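# Move mug from peg to table, upright, then release

## Task

Lift the mug off its peg and set it on the table standing upright with the opening facing up, then release it so it stays that way with no hand touching it.

## Robot and tools

Robot: two arms, left_arm and right_arm, each ending in a four-finger hand with 16 motors (three fingers plus a thumb). right_arm carries a right hand; left_arm carries its mirror image. Base positions in the scene frame: left_arm (-0.009, +0.374, +0.016) m, right_arm (+0.053, -0.350, +0.005) m, both nearly unrotated. A camera stand sits behind the arms.

Frames. Scene frame: origin at table-top height halfway between the arms, +z up, +x out over the table, +y toward left_arm. Reported hand positions (metres) and quaternions (wxyz) are in each arm's own base frame; fixed cameras and the table use the scene frame. Hand point axes (right hand): +z runs along straight fingers toward the tips, +y points out of the palm side, +x points across the palm away from the thumb; on the left hand +x points toward the thumb. Readings can be off by a few cm, more at long reach; the elbow sags under load, so the hand ends below the command.

execute_actions(actions, cameras). actions is a list of actions; each action is a list of 1 to 15 rows, each row one 1/30 s step, and a short action repeats its final row to fill 15 steps (0.5 s per action). Every row has 48 numbers in [-1, 1], covering both arms even if one is idle, in this order: left arm dx, dy, dz, rx, ry, rz; 16 left-hand motor numbers; left current_limit; left speed; then the same 24 for the right arm. Pose numbers are offsets, not poses: each row is measured from the arm's Hand target at the start of that action, expressed in that target's own axes, not from the prior row. 1.0 equals 0.6 m for dx, dy, dz or 180 degrees for rx, ry, rz, which together form one rotation vector. All zeros re-requests the current target; sending the same offset again moves further. Commanded orientation is clipped to within 40 degrees of the measured one. If the hand rests short of its target, send the remaining gap as a new offset; tiny moves may not start.

Hand motor order (16 places): index_mcp, index_abd, index_pip, index_dip, thumb_cmc, thumb_axl, thumb_mcp, thumb_ipl, middle_mcp, middle_abd, middle_pip, middle_dip, ring_mcp, ring_abd, ring_pip, ring_dip. Each is an absolute goal scaled between the hinge's two stops; straight values are about -0.75 (mcp), 0.00 (abd), -0.58 (pip), -0.70 (dip), thumb_cmc -0.71, thumb_axl -0.68, thumb_mcp -0.23, thumb_ipl -0.17. Toward +1 the finger hinges curl toward the palm and thumb_cmc brings the thumb in front of the palm. A 0 is a real goal: to hold a hand unchanged, resend its hand_goal, current_limit and speed. Alternative grasp form: put a, b, c, d in the first four places and exactly 0 in the other twelve (write 0.001 somewhere if you really want individual zeros). All four 0 opens the hand. a curls index and middle at their outer joints; b bends all three fingers at the knuckle; c brings the thumb across the palm and the index toward it; d curls the ring finger. For example (0.5, 0.25, 0.75, 0) puts the index, middle and thumb tips close together near the palm.

current_limit maps -1..+1 to 0..550 mA (never below 11 mA); very low values may be too weak to lift a finger. speed sets motor rate to (speed+1)/2 of 8.5 rad/s. Initial values: +0.4 and -0.6; the last values sent persist. A finger presses only while its goal lies past the object surface.

cameras: list of names (cam_head_left, cam_head_right, cam_high, each 672x504) or ["all"]; omitted gives all images only when actions is empty. An unknown name voids the call.

Results: end_effector_position and quat per arm, Hand target (the base for the next offsets), some per-step positions, joint positions, velocities and torques (torques include the arm's own weight), motor temperatures, and per hand hand_goal, hand_measured, hand_current_ma (positive pushes toward -1), hand_state (moving, goal, blocked, overload), hand_current_limit, hand_speed. A call returns when the robot is still, up to 3 s after the last action.

zoom_image(camera, region): enlarges [x0, y0, x1, y1] pixels (at most 504 by 504) from cam_head_left, cam_head_right or cam_high in the newest images. read_manual(section) only returns licence texts. finished_scene(scene=1) ends the scene permanently; call it once the mug stands open end up, released and steady.

Cautions: the scene keeps running while you think, with the robot holding its last command. Don't let the mug fall, drop it from height, or leave it off the table. Avoid slamming into the peg, table or stand, and never let the two arms or hands collide or grip each other. A motor drawing 495 mA or more for 5 s shuts off for 10 s; an arm motor reaching 100 °C makes that arm go limp for 30 to 60 s (MOTOR HOT warns at 85 °C), so don't hold loads or push against unreachable poses for long. Loose objects may occasionally get nudged.

Each tool is called after "Call:" as name(argument=value, ...) on one line, values as JSON.

## Session

Call:
execute_actions(actions=[], cameras=["all"])

Scene clock: 0.00 s.
left_arm: end_effector_position=(+0.4022, -0.5641, +0.3047) hand_goal=(-0.754, +0.000, -0.576, -0.696, -0.714, -0.678, -0.226, -0.168, -0.754, +0.000, -0.576, -0.696, -0.754, +0.000, -0.576, -0.696) hand_measured=(-0.754, +0.000, -0.576, -0.696, -0.714, -0.678, -0.226, -0.168, -0.754, +0.000, -0.576, -0.696, -0.754, +0.000, -0.576, -0.696) hand_current_ma=(+0, +0, +0, +0, +0, +0, +0, +0, +0, +0, +0, +0, +0, +0, +0, +0) hand_state=(goal, goal, goal, goal, goal, goal, goal, goal, goal, goal, goal, goal, goal, goal, goal, goal) hand_current_limit=0.40 hand_speed=-0.60 end_effector_quat_wxyz=(+0.555, +0.388, +0.719, +0.152) | right_arm: end_effector_position=(+0.4519, -0.2209, +0.2204) hand_goal=(-0.754, +0.000, -0.576, -0.696, -0.714, -0.678, -0.226, -0.168, -0.754, +0.000, -0.576, -0.696, -0.754, +0.000, -0.576, -0.696) hand_measured=(-0.754, +0.000, -0.576, -0.696, -0.714, -0.678, -0.226, -0.168, -0.754, +0.000, -0.576, -0.696, -0.754, +0.000, -0.576, -0.696) hand_current_ma=(+0, +0, +0, +0, +0, +0, +0, +0, +0, +0, +0, +0, +0, +0, +0, +0) hand_state=(goal, goal, goal, goal, goal, goal, goal, goal, goal, goal, goal, goal, goal, goal, goal, goal) hand_current_limit=0.40 hand_speed=-0.60 end_effector_quat_wxyz=(+0.593, +0.709, +0.221, +0.311)
Joint positions: left_arm=[-1.23 1.893 1.618 -0.311 -0.916 -1.294] | right_arm=[-0.186 1.61 0.526 0.959 0.596 0.251]
Joint velocities: within noise
Joint torques (N m): no reading
Motor temperatures (°C): left_arm=[27 26 27 27 25 26] | right_arm=[28 26 26 26 24 28]
Heat: left arm: hottest waist 27 °C; right arm: hottest waist 28 °C.
Hand target: left_arm +0.4033, -0.5671, +0.3277; +0.570, +0.374, +0.718, +0.138 | right_arm +0.4565, -0.2217, +0.2310; +0.598, +0.703, +0.213, +0.321

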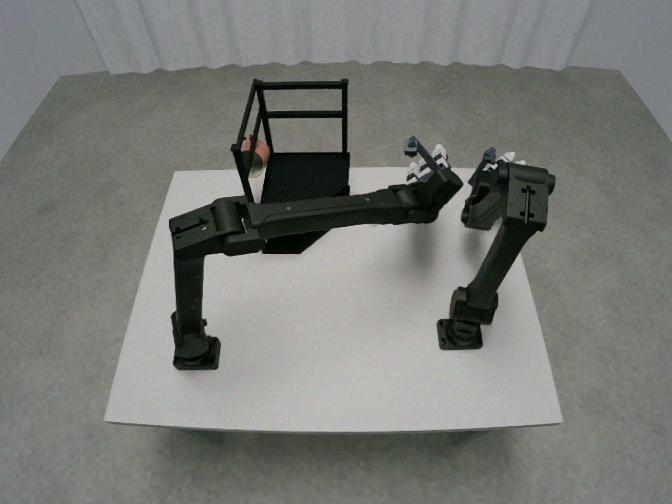

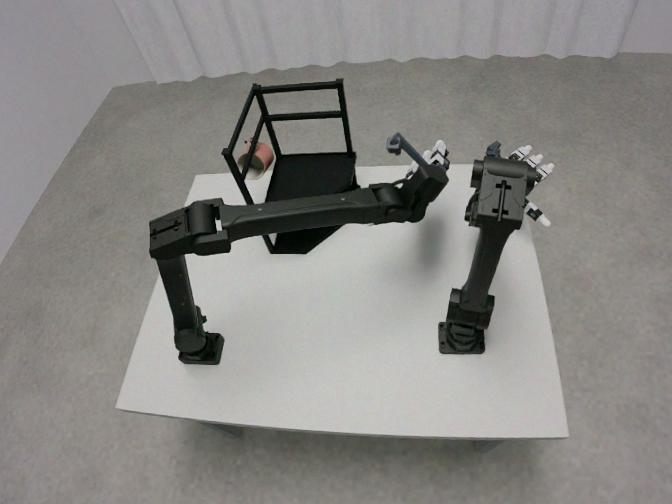

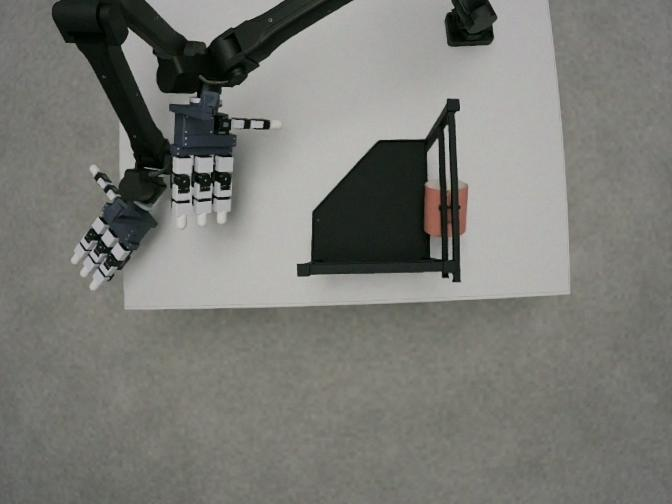

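Call:
zoom_image(camera="cam_head_left", region=[200, 70, 370, 200])

Call:
zoom_image(camera="cam_head_right", region=[200, 70, 370, 200])

Call:
zoom_image(camera="cam_high", region=[290, 90, 490, 290])

Scaled by 2.965 from the camera's 672x504 image, which has a finer 960x720 frame.

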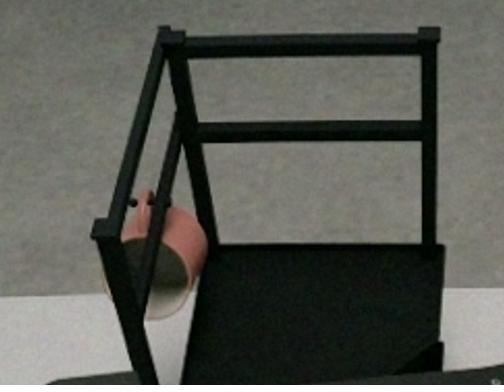

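Scaled by 2.965 from the camera's 672x504 image, which has a finer 960x720 frame.

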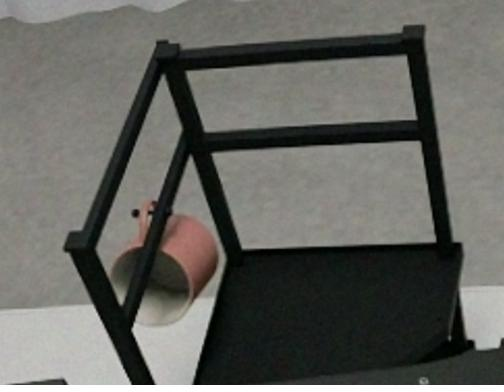

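Scaled by 2.520 from the camera's 672x504 image, which has a finer 960x720 frame.

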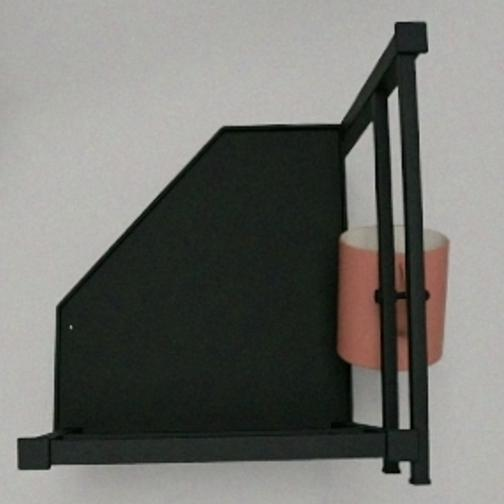

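Call:
zoom_image(camera="cam_head_left", region=[225, 125, 285, 185])

Call:
zoom_image(camera="cam_head_right", region=[220, 125, 290, 195])

Call:
zoom_image(camera="cam_high", region=[410, 170, 480, 250])

Scaled by 8.400 from the camera's 672x504 image, which has a finer 960x720 frame.

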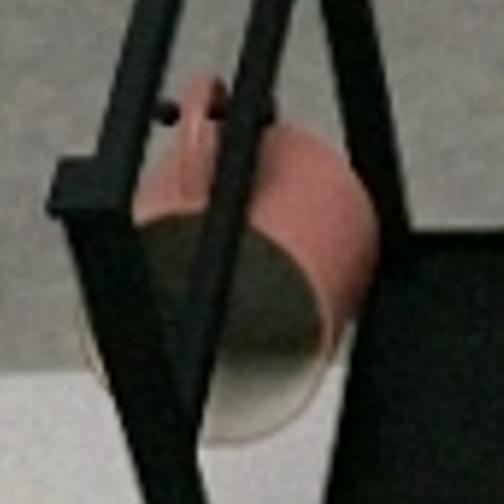

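Scaled by 7.200 from the camera's 672x504 image, which has a finer 960x720 frame.

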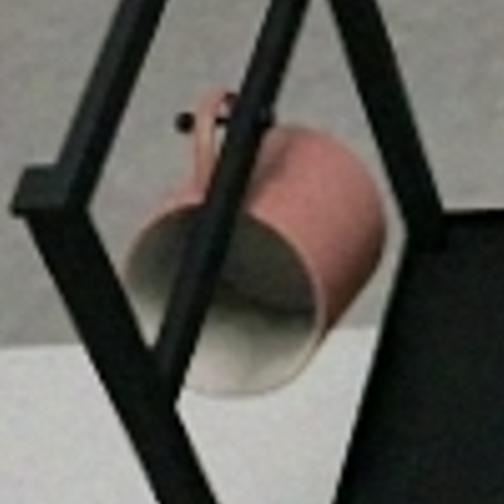

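Scaled by 6.300 from the camera's 672x504 image, which has a finer 960x720 frame.

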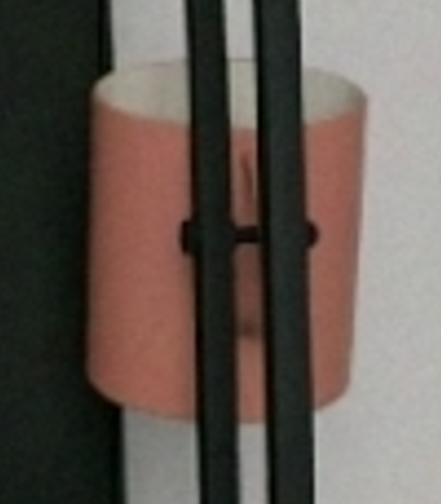

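Call:
execute_actions(actions=[[[-0.026,0.064,-0.047,0,0,0,0,0,0,0,0,0,0,0,0,0,0,0,0,0,0,0,0.4,-0.6,0,0,0,0,0,0,0,0,0,0,0,0,0,0,0,0,0,0,0,0,0,0,0.4,-0.6]]], cameras=[])

Scene clock: 35.83 s.
left_arm: end_effector_position=(+0.3949, -0.5432, +0.3541) hand_goal=(-0.750, +0.000, -0.580, -0.700, -0.710, -0.680, -0.230, -0.170, -0.750, +0.000, -0.580, -0.700, -0.750, +0.000, -0.580, -0.700) hand_measured=(-0.758, +0.000, -0.580, -0.698, -0.716, -0.678, -0.226, -0.168, -0.756, +0.000, -0.580, -0.698, -0.758, +0.000, -0.580, -0.698) hand_current_ma=(-3, +0, +0, +0, -2, +0, +2, +1, -3, +0, +0, +1, -3, +0, +0, +0) hand_state=(goal, goal, goal, goal, goal, goal, goal, goal, goal, goal, goal, goal, goal, goal, goal, goal) hand_current_limit=0.40 hand_speed=-0.60 end_effector_quat_wxyz=(+0.561, +0.383, +0.719, +0.148) | right_arm: end_effector_position=(+0.4519, -0.2209, +0.2204) hand_goal=(-0.750, +0.000, -0.580, -0.700, -0.710, -0.680, -0.230, -0.170, -0.750, +0.000, -0.580, -0.700, -0.750, +0.000, -0.580, -0.700) hand_measured=(-0.762, +0.000, -0.580, -0.698, -0.720, -0.678, -0.226, -0.168, -0.762, +0.000, -0.580, -0.698, -0.762, +0.000, -0.580, -0.698) hand_current_ma=(-22, +0, +0, +2, -18, +3, +5, +3, -22, +0, +0, +3, -22, +0, +0, +3) hand_state=(goal, goal, goal, goal, goal, goal, goal, goal, goal, goal, goal, goal, goal, goal, goal, goal) hand_current_limit=0.40 hand_speed=-0.60 end_effector_quat_wxyz=(+0.593, +0.709, +0.221, +0.311)
Joint positions: left_arm=[-1.23 1.805 1.618 -0.383 -0.918 -1.294] | right_arm=[-0.186 1.61 0.526 0.959 0.596 0.251]
Joint torques (N m): left_arm=[-1.2 -18.37 10.26 1.52 -0.47 0.17] | right_arm=[0.5 -9.35 6.72 2.32 0.07 0]
Motor temperatures (°C): left_arm=[27 33 37 27 26 26] | right_arm=[28 27 30 26 24 28]
Heat: left arm: hottest elbow 37 °C; right arm: hottest elbow 30 °C.
Hand target: left_arm +0.3929, -0.5452, +0.3717; +0.570, +0.374, +0.718, +0.138 | right_arm +0.4565, -0.2217, +0.2310; +0.598, +0.703, +0.213, +0.321
Off the commanded pose: left_arm 0.018 m, 2 deg | right_arm 0.012 m, 2 deg.
Step readings (end_effector_position of left_arm | right_arm):
0: (+0.4022, -0.5641, +0.3047) | (+0.4519, -0.2209, +0.2204)
1: (+0.4022, -0.5641, +0.3046) | (+0.4519, -0.2209, +0.2204)
2: (+0.4021, -0.5637, +0.3050) | (+0.4519, -0.2209, +0.2204)
4: (+0.4013, -0.5616, +0.3072) | (+0.4519, -0.2209, +0.2204)
8: (+0.3988, -0.5544, +0.3247) | (+0.4519, -0.2209, +0.2204)
15: (+0.3951, -0.5438, +0.3540) | (+0.4519, -0.2209, +0.2204)
No camera images: "cameras" was empty.

Call:
execute_actions(actions=[[[-0.052,0.128,-0.094,0,0,0,0,0,0,0,0,0,0,0,0,0,0,0,0,0,0,0,0.4,-0.6,0,0,0,0,0,0,0,0,0,0,0,0,0,0,0,0,0,0,0,0,0,0,0.4,-0.6]]], cameras=[])

Scene clock: 37.17 s.
left_arm: end_effector_position=(+0.3753, -0.4922, +0.4377) hand_goal=(-0.750, +0.000, -0.580, -0.700, -0.710, -0.680, -0.230, -0.170, -0.750, +0.000, -0.580, -0.700, -0.750, +0.000, -0.580, -0.700) hand_measured=(-0.758, +0.000, -0.580, -0.698, -0.716, -0.678, -0.226, -0.168, -0.756, +0.000, -0.580, -0.698, -0.758, +0.000, -0.580, -0.698) hand_current_ma=(-3, +0, +0, +0, -2, +0, +1, +1, -3, +0, +0, +1, -3, +0, +0, +0) hand_state=(goal, goal, goal, goal, goal, goal, goal, goal, goal, goal, goal, goal, goal, goal, goal, goal) hand_current_limit=0.40 hand_speed=-0.60 end_effector_quat_wxyz=(+0.556, +0.386, +0.719, +0.156) | right_arm: end_effector_position=(+0.4519, -0.2209, +0.2204) hand_goal=(-0.750, +0.000, -0.580, -0.700, -0.710, -0.680, -0.230, -0.170, -0.750, +0.000, -0.580, -0.700, -0.750, +0.000, -0.580, -0.700) hand_measured=(-0.762, +0.000, -0.580, -0.698, -0.720, -0.678, -0.226, -0.168, -0.762, +0.000, -0.580, -0.698, -0.762, +0.000, -0.580, -0.698) hand_current_ma=(-22, +0, +0, +2, -18, +3, +5, +3, -22, +0, +0, +3, -22, +0, +0, +3) hand_state=(goal, goal, goal, goal, goal, goal, goal, goal, goal, goal, goal, goal, goal, goal, goal, goal) hand_current_limit=0.40 hand_speed=-0.60 end_effector_quat_wxyz=(+0.593, +0.709, +0.221, +0.311)
Joint positions: left_arm=[-1.233 1.642 1.624 -0.57 -0.928 -1.295] | right_arm=[-0.186 1.61 0.526 0.959 0.596 0.251]
Joint torques (N m): left_arm=[-0.85 -14.62 12.67 1.36 -0.39 0.16] | right_arm=[0.32 -9.35 6.72 2.29 0.08 0]
Heat: left arm: hottest elbow 38 °C; right arm: hottest elbow 31 °C.
Hand target: left_arm +0.3722, -0.5017, +0.4596; +0.570, +0.374, +0.718, +0.138 | right_arm +0.4565, -0.2217, +0.2310; +0.598, +0.703, +0.213, +0.321
Off the commanded pose: left_arm 0.024 m, 3 deg | right_arm 0.012 m, 2 deg.
Step readings (end_effector_position of left_arm | right_arm):
0: (+0.3949, -0.5432, +0.3541) | (+0.4519, -0.2209, +0.2204)
1: (+0.3949, -0.5431, +0.3539) | (+0.4519, -0.2209, +0.2204)
2: (+0.3945, -0.5419, +0.3545) | (+0.4519, -0.2209, +0.2204)
4: (+0.3923, -0.5359, +0.3596) | (+0.4519, -0.2209, +0.2204)
8: (+0.3856, -0.5175, +0.3916) | (+0.4519, -0.2209, +0.2204)
15: (+0.3755, -0.4909, +0.4410) | (+0.4519, -0.2209, +0.2204)
No camera images: "cameras" was empty.

Call:
execute_actions(actions=[[[-0.0843,0.1558,-0.1085,0,0,0,0,0,0,0,0,0,0,0,0,0,0,0,0,0,0,0,0.4,-0.6,0,0,0,0,0,0,0,0,0,0,0,0,0,0,0,0,0,0,0,0,0,0,0.4,-0.6]],[[0.1249,0.1377,-0.0111,0,0,0,0,0,0,0,0,0,0,0,0,0,0,0,0,0,0,0,0.4,-0.6,0,0,0,0,0,0,0,0,0,0,0,0,0,0,0,0,0,0,0,0,0,0,0.4,-0.6]],[[0.1249,0.1377,-0.0111,0,0,0,0,0,0,0,0,0,0,0,0,0,0,0,0,0,0,0,0.4,-0.6,0,0,0,0,0,0,0,0,0,0,0,0,0,0,0,0,0,0,0,0,0,0,0.4,-0.6]]], cameras=["all"])

Scene clock: 41.27 s.
left_arm: end_effector_position=(+0.3871, -0.2390, +0.5749) hand_goal=(-0.750, +0.000, -0.580, -0.700, -0.710, -0.680, -0.230, -0.170, -0.750, +0.000, -0.580, -0.700, -0.750, +0.000, -0.580, -0.700) hand_measured=(-0.756, -0.002, -0.580, -0.698, -0.716, -0.678, -0.226, -0.168, -0.756, -0.002, -0.580, -0.698, -0.758, -0.002, -0.580, -0.698) hand_current_ma=(-2, +0, +0, +0, -2, +0, +1, +1, -2, +0, +0, +1, -3, +0, +0, +0) hand_state=(goal, goal, goal, goal, goal, goal, goal, goal, goal, goal, goal, goal, goal, goal, goal, goal) hand_current_limit=0.40 hand_speed=-0.60 end_effector_quat_wxyz=(+0.568, +0.375, +0.720, +0.136) | right_arm: end_effector_position=(+0.4519, -0.2209, +0.2204) hand_goal=(-0.750, +0.000, -0.580, -0.700, -0.710, -0.680, -0.230, -0.170, -0.750, +0.000, -0.580, -0.700, -0.750, +0.000, -0.580, -0.700) hand_measured=(-0.762, +0.000, -0.580, -0.698, -0.720, -0.678, -0.226, -0.168, -0.762, +0.000, -0.580, -0.698, -0.762, +0.000, -0.580, -0.698) hand_current_ma=(-22, +0, +0, +2, -18, +3, +5, +3, -22, +0, +0, +3, -22, +0, +0, +3) hand_state=(goal, goal, goal, goal, goal, goal, goal, goal, goal, goal, goal, goal, goal, goal, goal, goal) hand_current_limit=0.40 hand_speed=-0.60 end_effector_quat_wxyz=(+0.593, +0.709, +0.221, +0.311)
Joint positions: left_arm=[-0.945 1.092 1.426 -0.749 -0.657 -1.117] | right_arm=[-0.186 1.61 0.526 0.959 0.596 0.251]
Joint torques (N m): left_arm=[-0.62 -6.07 8.02 2.51 -0.07 0.29] | right_arm=[0.26 -9.17 6.74 2.3 0.08 -0.01]
Heat: left arm: hottest elbow 39 °C; right arm: hottest elbow 31 °C.
Hand target: left_arm +0.3909, -0.2385, +0.5747; +0.570, +0.374, +0.718, +0.138 | right_arm +0.4565, -0.2217, +0.2310; +0.598, +0.703, +0.213, +0.321
Off the commanded pose: left_arm 0.004 m, 0 deg | right_arm 0.012 m, 2 deg.
Step readings (end_effector_position of left_arm | right_arm):
0: (+0.3753, -0.4922, +0.4377) | (+0.4519, -0.2209, +0.2204)
1: (+0.3752, -0.4921, +0.4375) | (+0.4519, -0.2209, +0.2204)
2: (+0.3747, -0.4911, +0.4384) | (+0.4519, -0.2209, +0.2204)
4: (+0.3724, -0.4867, +0.4423) | (+0.4519, -0.2209, +0.2204)
8: (+0.3642, -0.4708, +0.4747) | (+0.4519, -0.2209, +0.2204)
15: (+0.3535, -0.4483, +0.5501) | (+0.4519, -0.2209, +0.2204)
16: (+0.3531, -0.4474, +0.5549) | (+0.4519, -0.2209, +0.2204)
17: (+0.3536, -0.4451, +0.5575) | (+0.4519, -0.2209, +0.2204)
19: (+0.3553, -0.4366, +0.5533) | (+0.4519, -0.2209, +0.2204)
23: (+0.3658, -0.3908, +0.5527) | (+0.4519, -0.2209, +0.2204)
30: (+0.3700, -0.3449, +0.5786) | (+0.4519, -0.2209, +0.2204)
31: (+0.3696, -0.3440, +0.5798) | (+0.4519, -0.2209, +0.2204)
32: (+0.3710, -0.3428, +0.5773) | (+0.4519, -0.2209, +0.2204)
34: (+0.3741, -0.3318, +0.5650) | (+0.4519, -0.2209, +0.2204)
38: (+0.3883, -0.2766, +0.5531) | (+0.4519, -0.2209, +0.2204)
45: (+0.3869, -0.2368, +0.5777) | (+0.4519, -0.2209, +0.2204)

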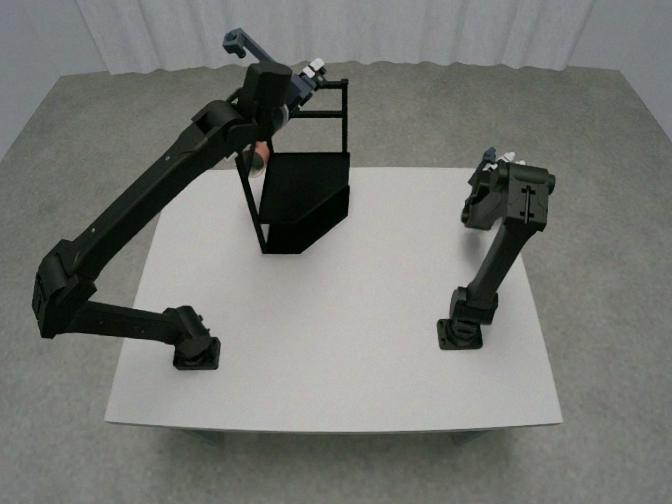

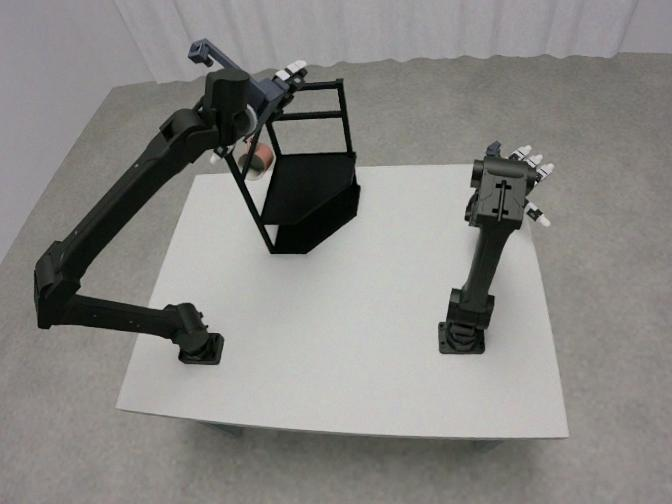

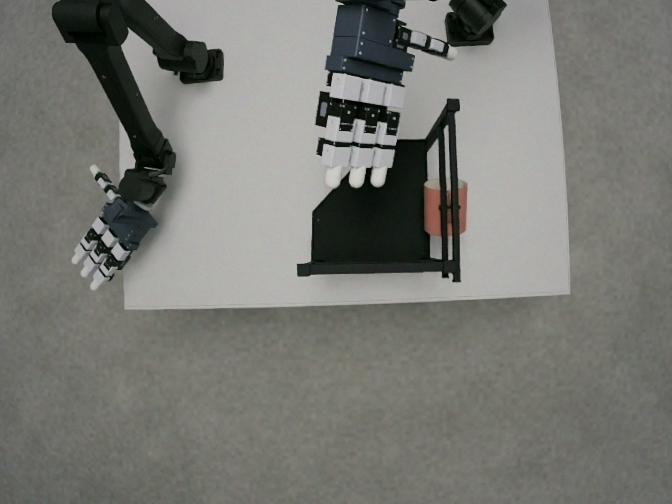

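Call:
zoom_image(camera="cam_high", region=[290, 0, 490, 200])

Call:
zoom_image(camera="cam_high", region=[50, 0, 250, 320])

Scaled by 2.520 from the camera's 672x504 image, which has a finer 960x720 frame.

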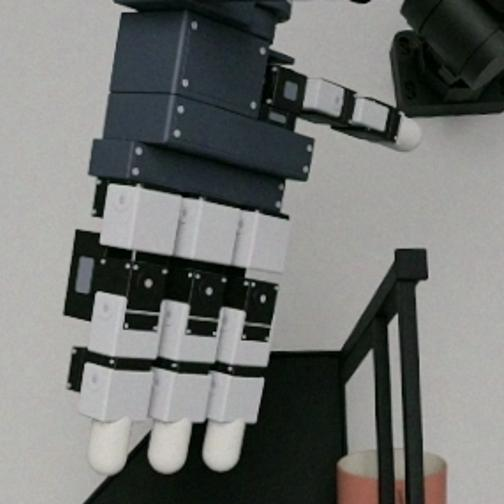

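Scaled by 1.575 from the camera's 672x504 image, which has a finer 960x720 frame.

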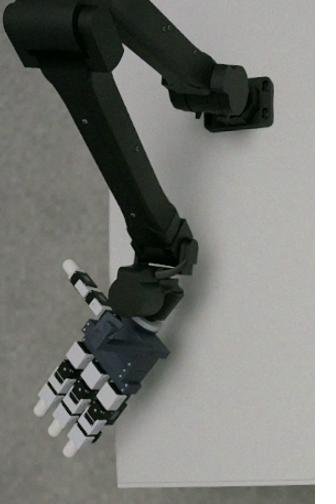

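Call:
zoom_image(camera="cam_head_left", region=[190, 10, 370, 190])

Call:
zoom_image(camera="cam_head_right", region=[160, 20, 360, 190])

Scaled by 2.800 from the camera's 672x504 image, which has a finer 960x720 frame.

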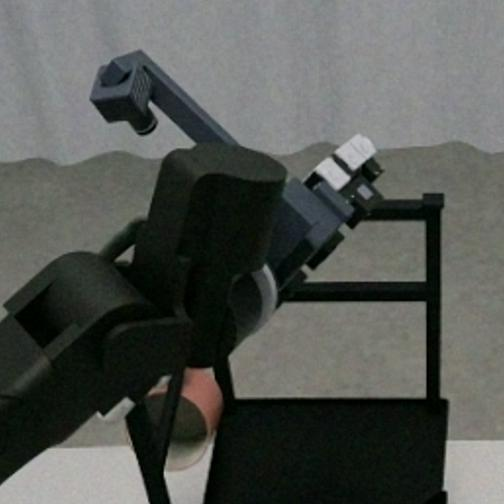

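Scaled by 2.520 from the camera's 672x504 image, which has a finer 960x720 frame.

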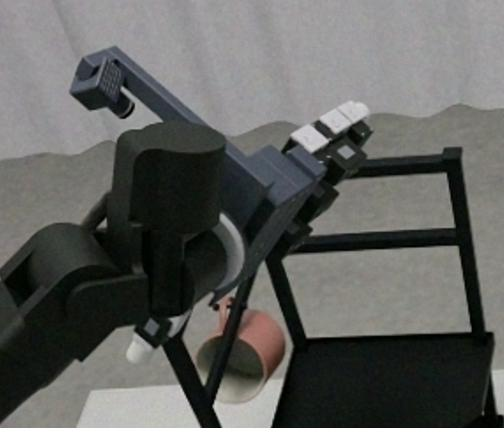

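Call:
execute_actions(actions=[[[0.1367,0.1338,-0.0087,0,0,0,0,0,0,0,0,0,0,0,0,0,0,0,0,0,0,0,0.4,-0.6,0,0,0,0,0,0,0,0,0,0,0,0,0,0,0,0,0,0,0,0,0,0,0.4,-0.6]],[[0.1367,0.1338,-0.0087,0,0,0,0,0,0,0,0,0,0,0,0,0,0,0,0,0,0,0,0.4,-0.6,0,0,0,0,0,0,0,0,0,0,0,0,0,0,0,0,0,0,0,0,0,0,0.4,-0.6]],[[0.1367,0.1338,-0.0087,0,0,0,0,0,0,0,0,0,0,0,0,0,0,0,0,0,0,0,0.4,-0.6,0,0,0,0,0,0,0,0,0,0,0,0,0,0,0,0,0,0,0,0,0,0,0.4,-0.6]]], cameras=["all"])

Scene clock: 59.03 s.
left_arm: end_effector_position=(+0.4507, +0.0964, +0.5380) hand_goal=(-0.750, +0.000, -0.580, -0.700, -0.710, -0.680, -0.230, -0.170, -0.750, +0.000, -0.580, -0.700, -0.750, +0.000, -0.580, -0.700) hand_measured=(-0.756, -0.002, -0.580, -0.698, -0.716, -0.678, -0.228, -0.168, -0.756, -0.002, -0.580, -0.698, -0.758, -0.002, -0.580, -0.698) hand_current_ma=(-3, +0, +0, +0, -2, +0, +1, +0, -2, +0, +0, +0, -4, +0, +0, +0) hand_state=(goal, goal, goal, goal, goal, goal, goal, goal, goal, goal, goal, goal, goal, goal, goal, goal) hand_current_limit=0.40 hand_speed=-0.60 end_effector_quat_wxyz=(+0.561, +0.373, +0.728, +0.125) | right_arm: end_effector_position=(+0.4519, -0.2209, +0.2204) hand_goal=(-0.750, +0.000, -0.580, -0.700, -0.710, -0.680, -0.230, -0.170, -0.750, +0.000, -0.580, -0.700, -0.750, +0.000, -0.580, -0.700) hand_measured=(-0.762, +0.000, -0.580, -0.698, -0.720, -0.678, -0.226, -0.168, -0.762, +0.000, -0.580, -0.698, -0.762, +0.000, -0.580, -0.698) hand_current_ma=(-22, +0, +0, +2, -18, +3, +5, +3, -22, +0, +0, +3, -22, +0, +0, +3) hand_state=(goal, goal, goal, goal, goal, goal, goal, goal, goal, goal, goal, goal, goal, goal, goal, goal) hand_current_limit=0.40 hand_speed=-0.60 end_effector_quat_wxyz=(+0.593, +0.709, +0.221, +0.311)
Joint positions: left_arm=[0.239 0.894 1.219 -0.713 0.461 -0.698] | right_arm=[-0.186 1.61 0.526 0.959 0.596 0.251]
Joint torques (N m): left_arm=[0.38 -5.07 9.94 2.7 0.41 0.26] | right_arm=[0.5 -9.23 6.72 2.32 0.08 -0.02]
Heat: left arm: hottest elbow 39 °C; right arm: hottest elbow 32 °C.
Hand target: left_arm +0.4507, +0.1004, +0.5539; +0.570, +0.374, +0.718, +0.138 | right_arm +0.4565, -0.2217, +0.2310; +0.598, +0.703, +0.213, +0.321
Off the commanded pose: left_arm 0.017 m, 2 deg | right_arm 0.012 m, 2 deg.
Step readings (end_effector_position of left_arm | right_arm):
0: (+0.3871, -0.2390, +0.5749) | (+0.4519, -0.2209, +0.2204)
1: (+0.3877, -0.2394, +0.5741) | (+0.4519, -0.2209, +0.2204)
2: (+0.3902, -0.2395, +0.5711) | (+0.4519, -0.2209, +0.2204)
4: (+0.3977, -0.2249, +0.5588) | (+0.4519, -0.2209, +0.2204)
8: (+0.4092, -0.1606, +0.5485) | (+0.4519, -0.2209, +0.2204)
15: (+0.4036, -0.1253, +0.5710) | (+0.4519, -0.2209, +0.2204)
16: (+0.4043, -0.1261, +0.5713) | (+0.4519, -0.2209, +0.2204)
17: (+0.4072, -0.1266, +0.5691) | (+0.4519, -0.2209, +0.2204)
19: (+0.4156, -0.1094, +0.5589) | (+0.4519, -0.2209, +0.2204)
23: (+0.4254, -0.0408, +0.5475) | (+0.4519, -0.2209, +0.2204)
30: (+0.4283, -0.0160, +0.5540) | (+0.4519, -0.2209, +0.2204)
31: (+0.4290, -0.0166, +0.5541) | (+0.4519, -0.2209, +0.2204)
32: (+0.4310, -0.0166, +0.5536) | (+0.4519, -0.2209, +0.2204)
34: (+0.4350, +0.0041, +0.5526) | (+0.4519, -0.2209, +0.2204)
38: (+0.4329, +0.0781, +0.5501) | (+0.4519, -0.2209, +0.2204)
45: (+0.4451, +0.0973, +0.5414) | (+0.4519, -0.2209, +0.2204)

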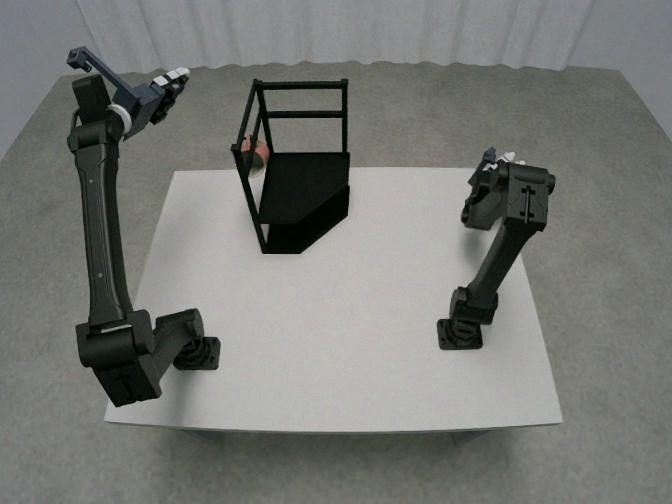

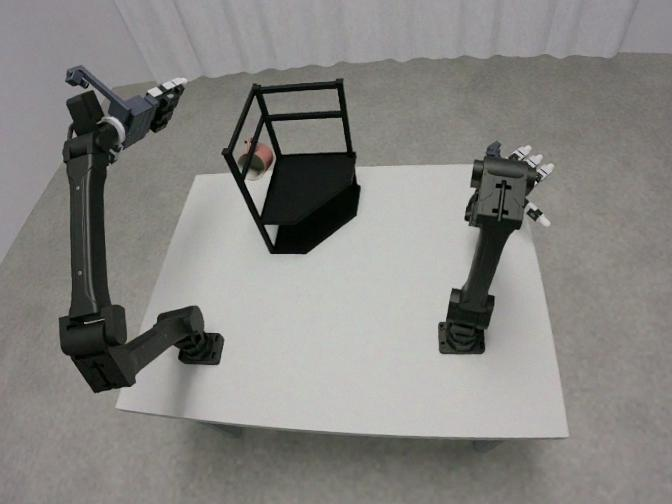

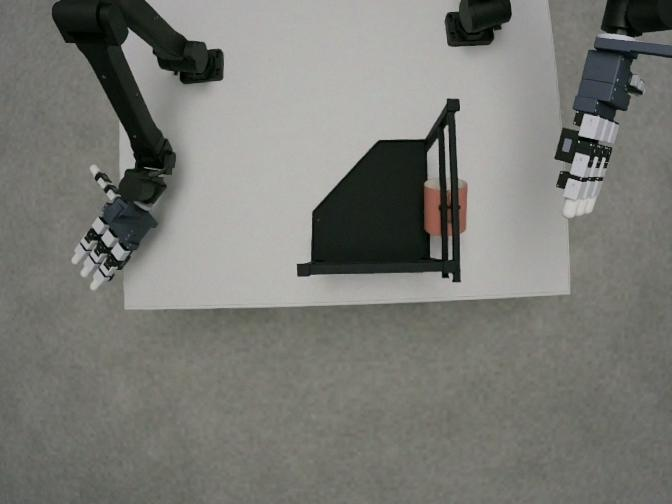

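Call:
zoom_image(camera="cam_high", region=[532, 20, 672, 230])

Call:
zoom_image(camera="cam_head_left", region=[40, 20, 240, 170])

Call:
zoom_image(camera="cam_head_right", region=[40, 40, 240, 190])

Scaled by 2.400 from the camera's 672x504 image, which has a finer 960x720 frame.

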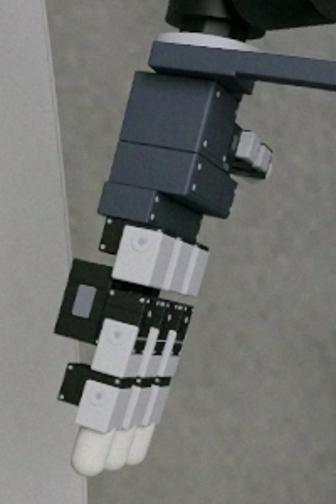

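Scaled by 2.520 from the camera's 672x504 image, which has a finer 960x720 frame.

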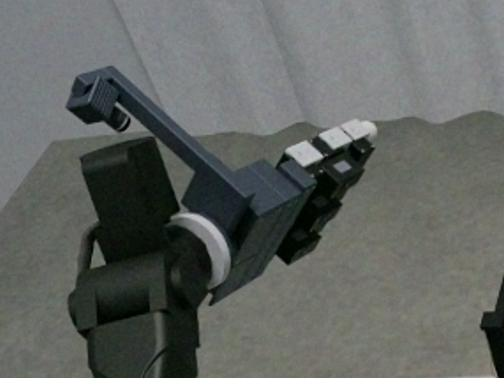

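Scaled by 2.520 from the camera's 672x504 image, which has a finer 960x720 frame.

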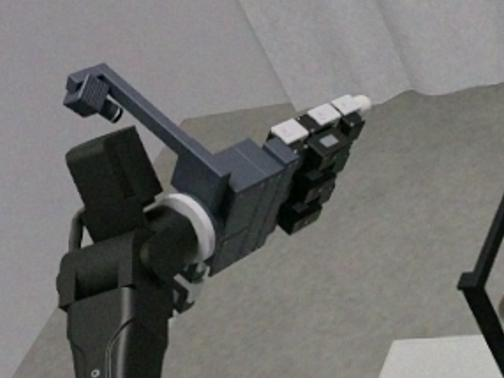

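Call:
execute_actions(actions=[[[0.138,-0.0966,0.0232,-0.0281,-0.063,0.1408,0,0,0,0,0,0,0,0,0,0,0,0,0,0,0,0,0.4,-0.6,0,0,0,0,0,0,0,0,0,0,0,0,0,0,0,0,0,0,0,0,0,0,0.4,-0.6]],[[0.0845,-0.1473,-0.0105,-0.0281,-0.063,0.1408,0,0,0,0,0,0,0,0,0,0,0,0,0,0,0,0,0.4,-0.6,0,0,0,0,0,0,0,0,0,0,0,0,0,0,0,0,0,0,0,0,0,0,0.4,-0.6]]], cameras=["all"])

Scene clock: 66.37 s.
left_arm: end_effector_position=(+0.4165, +0.1237, +0.3402) hand_goal=(-0.750, +0.000, -0.580, -0.700, -0.710, -0.680, -0.230, -0.170, -0.750, +0.000, -0.580, -0.700, -0.750, +0.000, -0.580, -0.700) hand_measured=(-0.760, -0.002, -0.580, -0.698, -0.718, -0.678, -0.228, -0.168, -0.758, -0.002, -0.580, -0.698, -0.760, -0.002, -0.580, -0.698) hand_current_ma=(-5, +0, +0, +0, -3, +0, +0, +0, -4, +0, +0, +0, -6, +0, +0, +0) hand_state=(goal, goal, goal, goal, goal, goal, goal, goal, goal, goal, goal, goal, goal, goal, goal, goal) hand_current_limit=0.40 hand_speed=-0.60 end_effector_quat_wxyz=(+0.606, +0.619, +0.373, +0.332) | right_arm: end_effector_position=(+0.4519, -0.2209, +0.2204) hand_goal=(-0.750, +0.000, -0.580, -0.700, -0.710, -0.680, -0.230, -0.170, -0.750, +0.000, -0.580, -0.700, -0.750, +0.000, -0.580, -0.700) hand_measured=(-0.762, +0.000, -0.580, -0.698, -0.720, -0.678, -0.226, -0.168, -0.762, +0.000, -0.580, -0.698, -0.762, +0.000, -0.580, -0.698) hand_current_ma=(-22, +0, +0, +2, -18, +3, +5, +3, -22, +0, +0, +3, -22, +0, +0, +3) hand_state=(goal, goal, goal, goal, goal, goal, goal, goal, goal, goal, goal, goal, goal, goal, goal, goal) hand_current_limit=0.40 hand_speed=-0.60 end_effector_quat_wxyz=(+0.593, +0.709, +0.221, +0.311)
Joint positions: left_arm=[0.651 1.174 0.517 0.54 1.175 0.066] | right_arm=[-0.186 1.61 0.526 0.959 0.596 0.251]
Joint velocities: left_arm=[within noise] | right_arm=[-0.044 0.005 0.007 0.012 -0.051 0.007]
Joint torques (N m): left_arm=[1.03 -5.42 9.11 2.19 0.31 0.26] | right_arm=[0.38 -9.29 6.74 2.35 0.07 -0.02]
Heat: left arm: hottest elbow 39 °C; right arm: hottest elbow 32 °C.
Hand target: left_arm +0.4207, +0.1303, +0.3543; +0.612, +0.612, +0.354, +0.354 | right_arm +0.4565, -0.2217, +0.2310; +0.598, +0.703, +0.213, +0.321
Off the commanded pose: left_arm 0.016 m, 4 deg | right_arm 0.012 m, 2 deg.
Step readings (end_effector_position of left_arm | right_arm):
0: (+0.4507, +0.0964, +0.5380) | (+0.4519, -0.2209, +0.2204)
1: (+0.4510, +0.0959, +0.5378) | (+0.4519, -0.2209, +0.2204)
2: (+0.4521, +0.0943, +0.5371) | (+0.4519, -0.2209, +0.2204)
4: (+0.4467, +0.0948, +0.5204) | (+0.4519, -0.2209, +0.2204)
8: (+0.4332, +0.1063, +0.4528) | (+0.4519, -0.2209, +0.2204)
15: (+0.4331, +0.1129, +0.4373) | (+0.4519, -0.2209, +0.2204)
16: (+0.4329, +0.1115, +0.4418) | (+0.4519, -0.2209, +0.2204)
17: (+0.4306, +0.1091, +0.4458) | (+0.4519, -0.2209, +0.2204)
19: (+0.4211, +0.1048, +0.4367) | (+0.4519, -0.2209, +0.2204)
23: (+0.4109, +0.1180, +0.3728) | (+0.4519, -0.2209, +0.2204)
30: (+0.4197, +0.1296, +0.3300) | (+0.4519, -0.2209, +0.2204)

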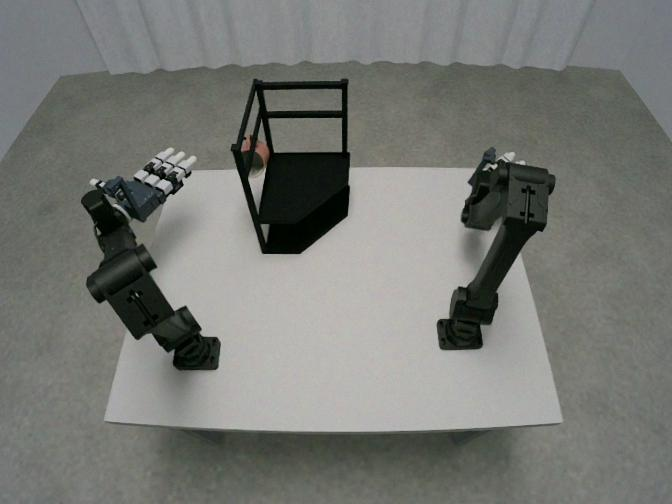

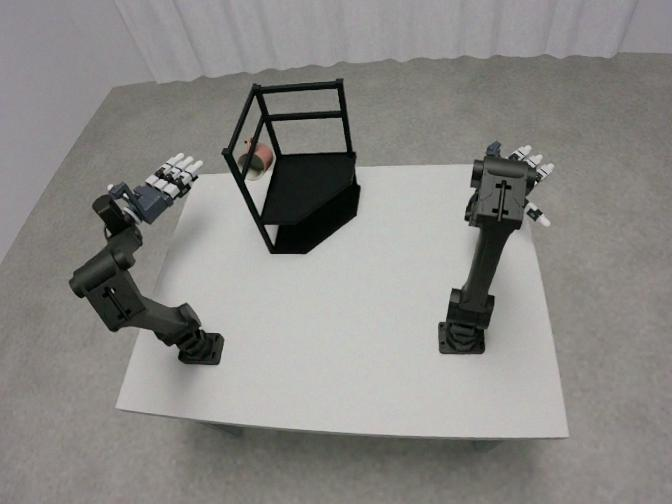

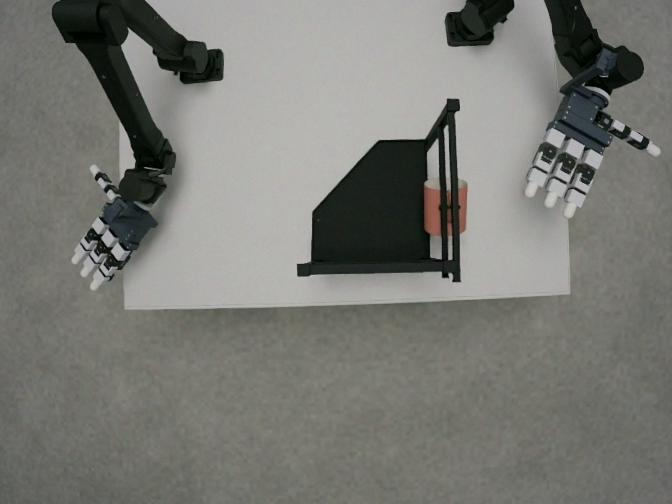

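Call:
zoom_image(camera="cam_high", region=[510, 40, 670, 230])

Call:
zoom_image(camera="cam_head_left", region=[70, 120, 290, 270])

Call:
zoom_image(camera="cam_head_right", region=[70, 120, 290, 270])

Scaled by 2.653 from the camera's 672x504 image, which has a finer 960x720 frame.

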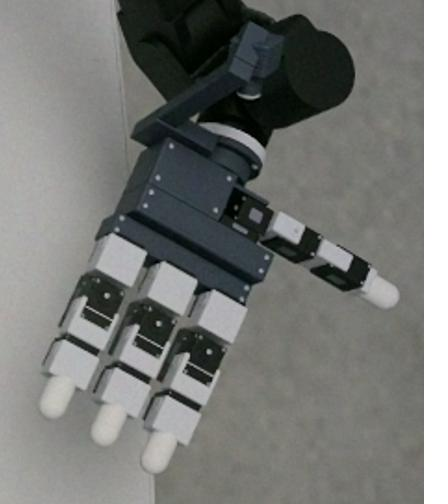

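Scaled by 2.291 from the camera's 672x504 image, which has a finer 960x720 frame.

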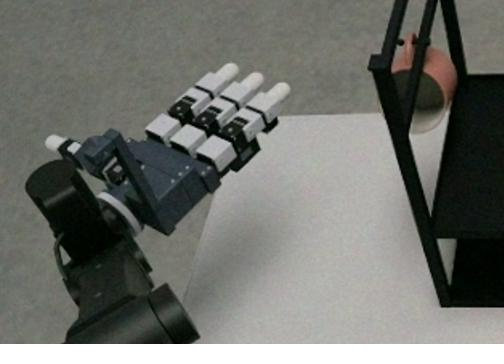

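Scaled by 2.291 from the camera's 672x504 image, which has a finer 960x720 frame.

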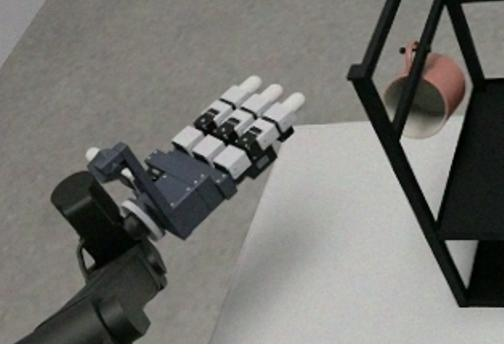

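Call:
zoom_image(camera="cam_head_left", region=[215, 70, 365, 260])

Call:
zoom_image(camera="cam_head_right", region=[215, 70, 365, 260])

Scaled by 2.653 from the camera's 672x504 image, which has a finer 960x720 frame.

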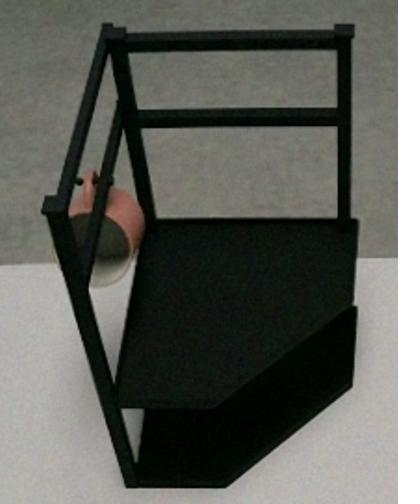

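Scaled by 2.653 from the camera's 672x504 image, which has a finer 960x720 frame.

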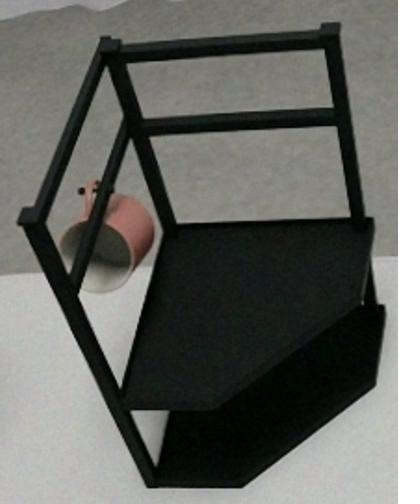

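Call:
execute_actions(actions=[[[-0.0267,-0.075,-0.023,0.0073,-0.0073,-0.1665,-0.75,0.001,-0.58,-0.70,0.14,-0.68,-0.23,-0.17,-0.75,0,-0.58,-0.70,0.07,0,0.98,-0.26,0.4,-0.6,0,0,0,0,0,0,0,0,0,0,0,0,0,0,0,0,0,0,0,0,0,0,0.4,-0.6]],[[0.0143,-0.0783,-0.023,0.0073,-0.0073,-0.1665,-0.75,0.001,-0.58,-0.70,0.14,-0.68,-0.23,-0.17,-0.75,0,-0.58,-0.70,0.07,0,0.98,-0.26,0.4,-0.6,0,0,0,0,0,0,0,0,0,0,0,0,0,0,0,0,0,0,0,0,0,0,0.4,-0.6]],[[0.0517,-0.0607,-0.023,0.0073,-0.0073,-0.1665,-0.75,0.001,-0.58,-0.70,0.14,-0.68,-0.23,-0.17,-0.75,0,-0.58,-0.70,0.07,0,0.98,-0.26,0.4,-0.6,0,0,0,0,0,0,0,0,0,0,0,0,0,0,0,0,0,0,0,0,0,0,0.4,-0.6]]], cameras=["all"])

Scene clock: 129.27 s.
left_arm: end_effector_position=(+0.3597, +0.1080, +0.2231) hand_goal=(-0.750, +0.000, -0.580, -0.700, +0.140, -0.680, -0.230, -0.170, -0.750, +0.000, -0.580, -0.700, +0.070, +0.000, +0.980, -0.260) hand_measured=(-0.752, -0.002, -0.580, -0.698, +0.126, -0.678, -0.228, -0.168, -0.752, -0.002, -0.580, -0.698, +0.066, -0.002, +0.978, -0.262) hand_current_ma=(-1, +0, +0, +0, -10, +0, +0, +0, -1, +0, +0, +0, -1, +0, +0, +0) hand_state=(goal, goal, goal, goal, goal, goal, goal, goal, goal, goal, goal, goal, goal, goal, goal, goal) hand_current_limit=0.40 hand_speed=-0.60 end_effector_quat_wxyz=(+0.659, +0.230, +0.684, -0.214) | right_arm: end_effector_position=(+0.4519, -0.2209, +0.2204) hand_goal=(-0.750, +0.000, -0.580, -0.700, -0.710, -0.680, -0.230, -0.170, -0.750, +0.000, -0.580, -0.700, -0.750, +0.000, -0.580, -0.700) hand_measured=(-0.762, +0.000, -0.580, -0.698, -0.720, -0.678, -0.226, -0.168, -0.762, +0.000, -0.580, -0.698, -0.762, +0.000, -0.580, -0.698) hand_current_ma=(-22, +0, +0, +2, -18, +3, +5, +3, -22, +0, +0, +3, -22, +0, +0, +3) hand_state=(goal, goal, goal, goal, goal, goal, goal, goal, goal, goal, goal, goal, goal, goal, goal, goal) hand_current_limit=0.40 hand_speed=-0.60 end_effector_quat_wxyz=(+0.593, +0.709, +0.221, +0.311)
Joint positions: left_arm=[0.698 0.839 0.308 0.362 1.332 -1.396] | right_arm=[-0.186 1.61 0.526 0.959 0.596 0.251]
Joint torques (N m): left_arm=[0.62 -0.5 6.93 2.18 0.12 0.2] | right_arm=[0.21 -9.35 6.71 2.28 0.08 -0.03]
Motor temperatures (°C): left_arm=[27 28 40 27 26 26] | right_arm=[28 29 34 26 24 28]
Heat: left arm: hottest elbow 40 °C; right arm: hottest elbow 34 °C.
Hand target: left_arm +0.3590, +0.1120, +0.2198; +0.674, +0.213, +0.675, -0.212 | right_arm +0.4565, -0.2217, +0.2310; +0.598, +0.703, +0.213, +0.321
Off the commanded pose: left_arm 0.005 m, 3 deg | right_arm 0.012 m, 2 deg.
Step readings (end_effector_position of left_arm | right_arm):
0: (+0.4165, +0.1237, +0.3402) | (+0.4519, -0.2209, +0.2204)
1: (+0.4165, +0.1236, +0.3402) | (+0.4519, -0.2209, +0.2204)
2: (+0.4167, +0.1238, +0.3390) | (+0.4519, -0.2209, +0.2204)
4: (+0.4143, +0.1230, +0.3310) | (+0.4519, -0.2209, +0.2204)
8: (+0.4024, +0.1169, +0.3121) | (+0.4519, -0.2209, +0.2204)
15: (+0.4015, +0.1224, +0.3087) | (+0.4519, -0.2209, +0.2204)
16: (+0.4014, +0.1232, +0.3081) | (+0.4519, -0.2209, +0.2204)
17: (+0.4009, +0.1229, +0.3051) | (+0.4519, -0.2209, +0.2204)
19: (+0.3952, +0.1183, +0.2928) | (+0.4519, -0.2209, +0.2204)
23: (+0.3821, +0.1083, +0.2733) | (+0.4519, -0.2209, +0.2204)
30: (+0.3813, +0.1125, +0.2673) | (+0.4519, -0.2209, +0.2204)
31: (+0.3814, +0.1130, +0.2662) | (+0.4519, -0.2209, +0.2204)
32: (+0.3808, +0.1121, +0.2634) | (+0.4519, -0.2209, +0.2204)
34: (+0.3754, +0.1087, +0.2526) | (+0.4519, -0.2209, +0.2204)
38: (+0.3639, +0.1047, +0.2352) | (+0.4519, -0.2209, +0.2204)
45: (+0.3604, +0.1079, +0.2240) | (+0.4519, -0.2209, +0.2204)

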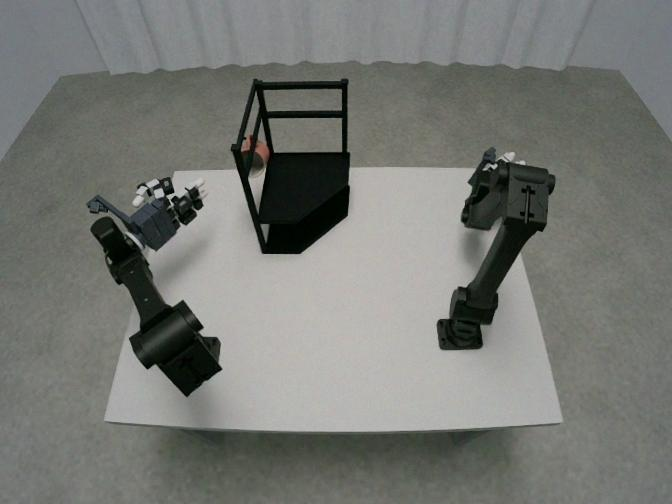

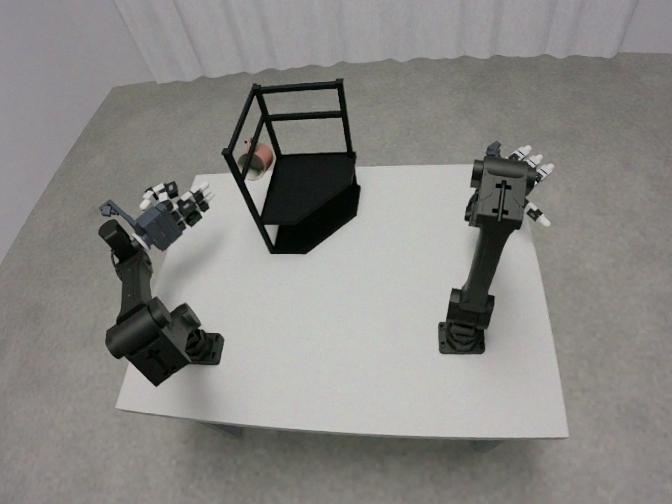

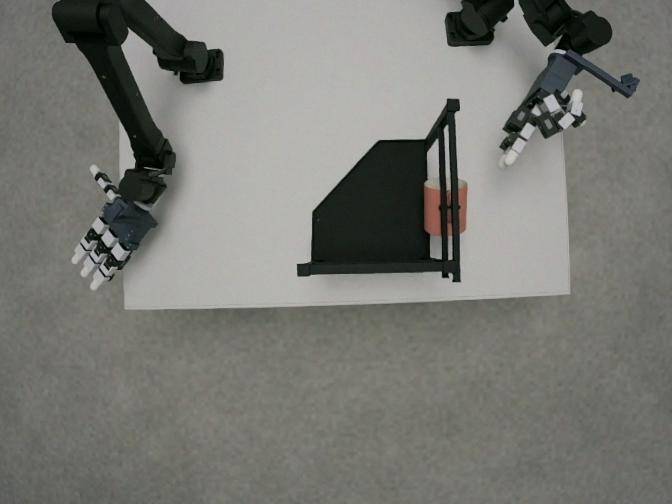

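Call:
zoom_image(camera="cam_high", region=[410, 40, 650, 290])

Call:
zoom_image(camera="cam_head_left", region=[80, 90, 290, 270])

Call:
zoom_image(camera="cam_head_right", region=[90, 90, 300, 270])

Scaled by 2.016 from the camera's 672x504 image, which has a finer 960x720 frame.

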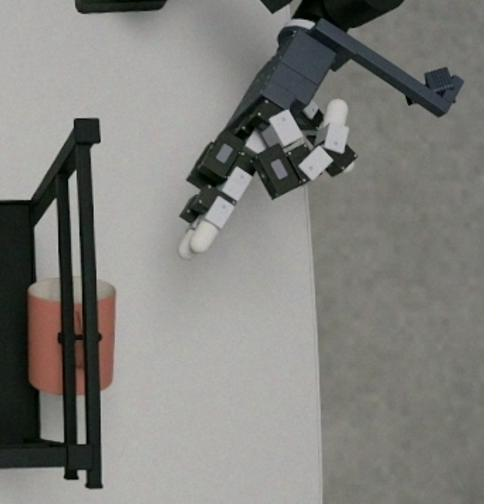

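Scaled by 2.400 from the camera's 672x504 image, which has a finer 960x720 frame.

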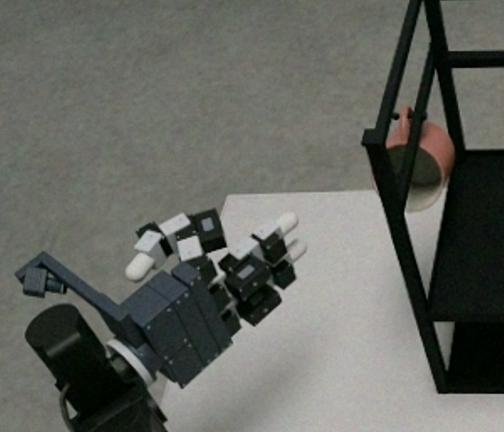

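Scaled by 2.400 from the camera's 672x504 image, which has a finer 960x720 frame.

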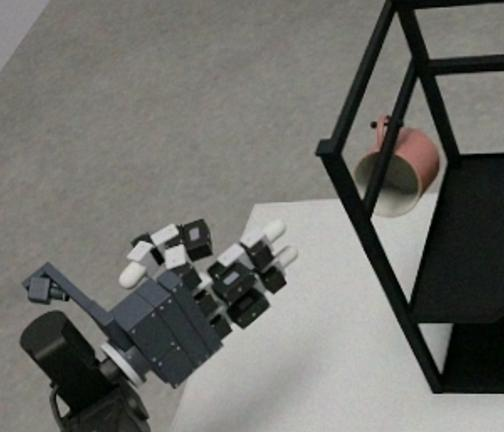

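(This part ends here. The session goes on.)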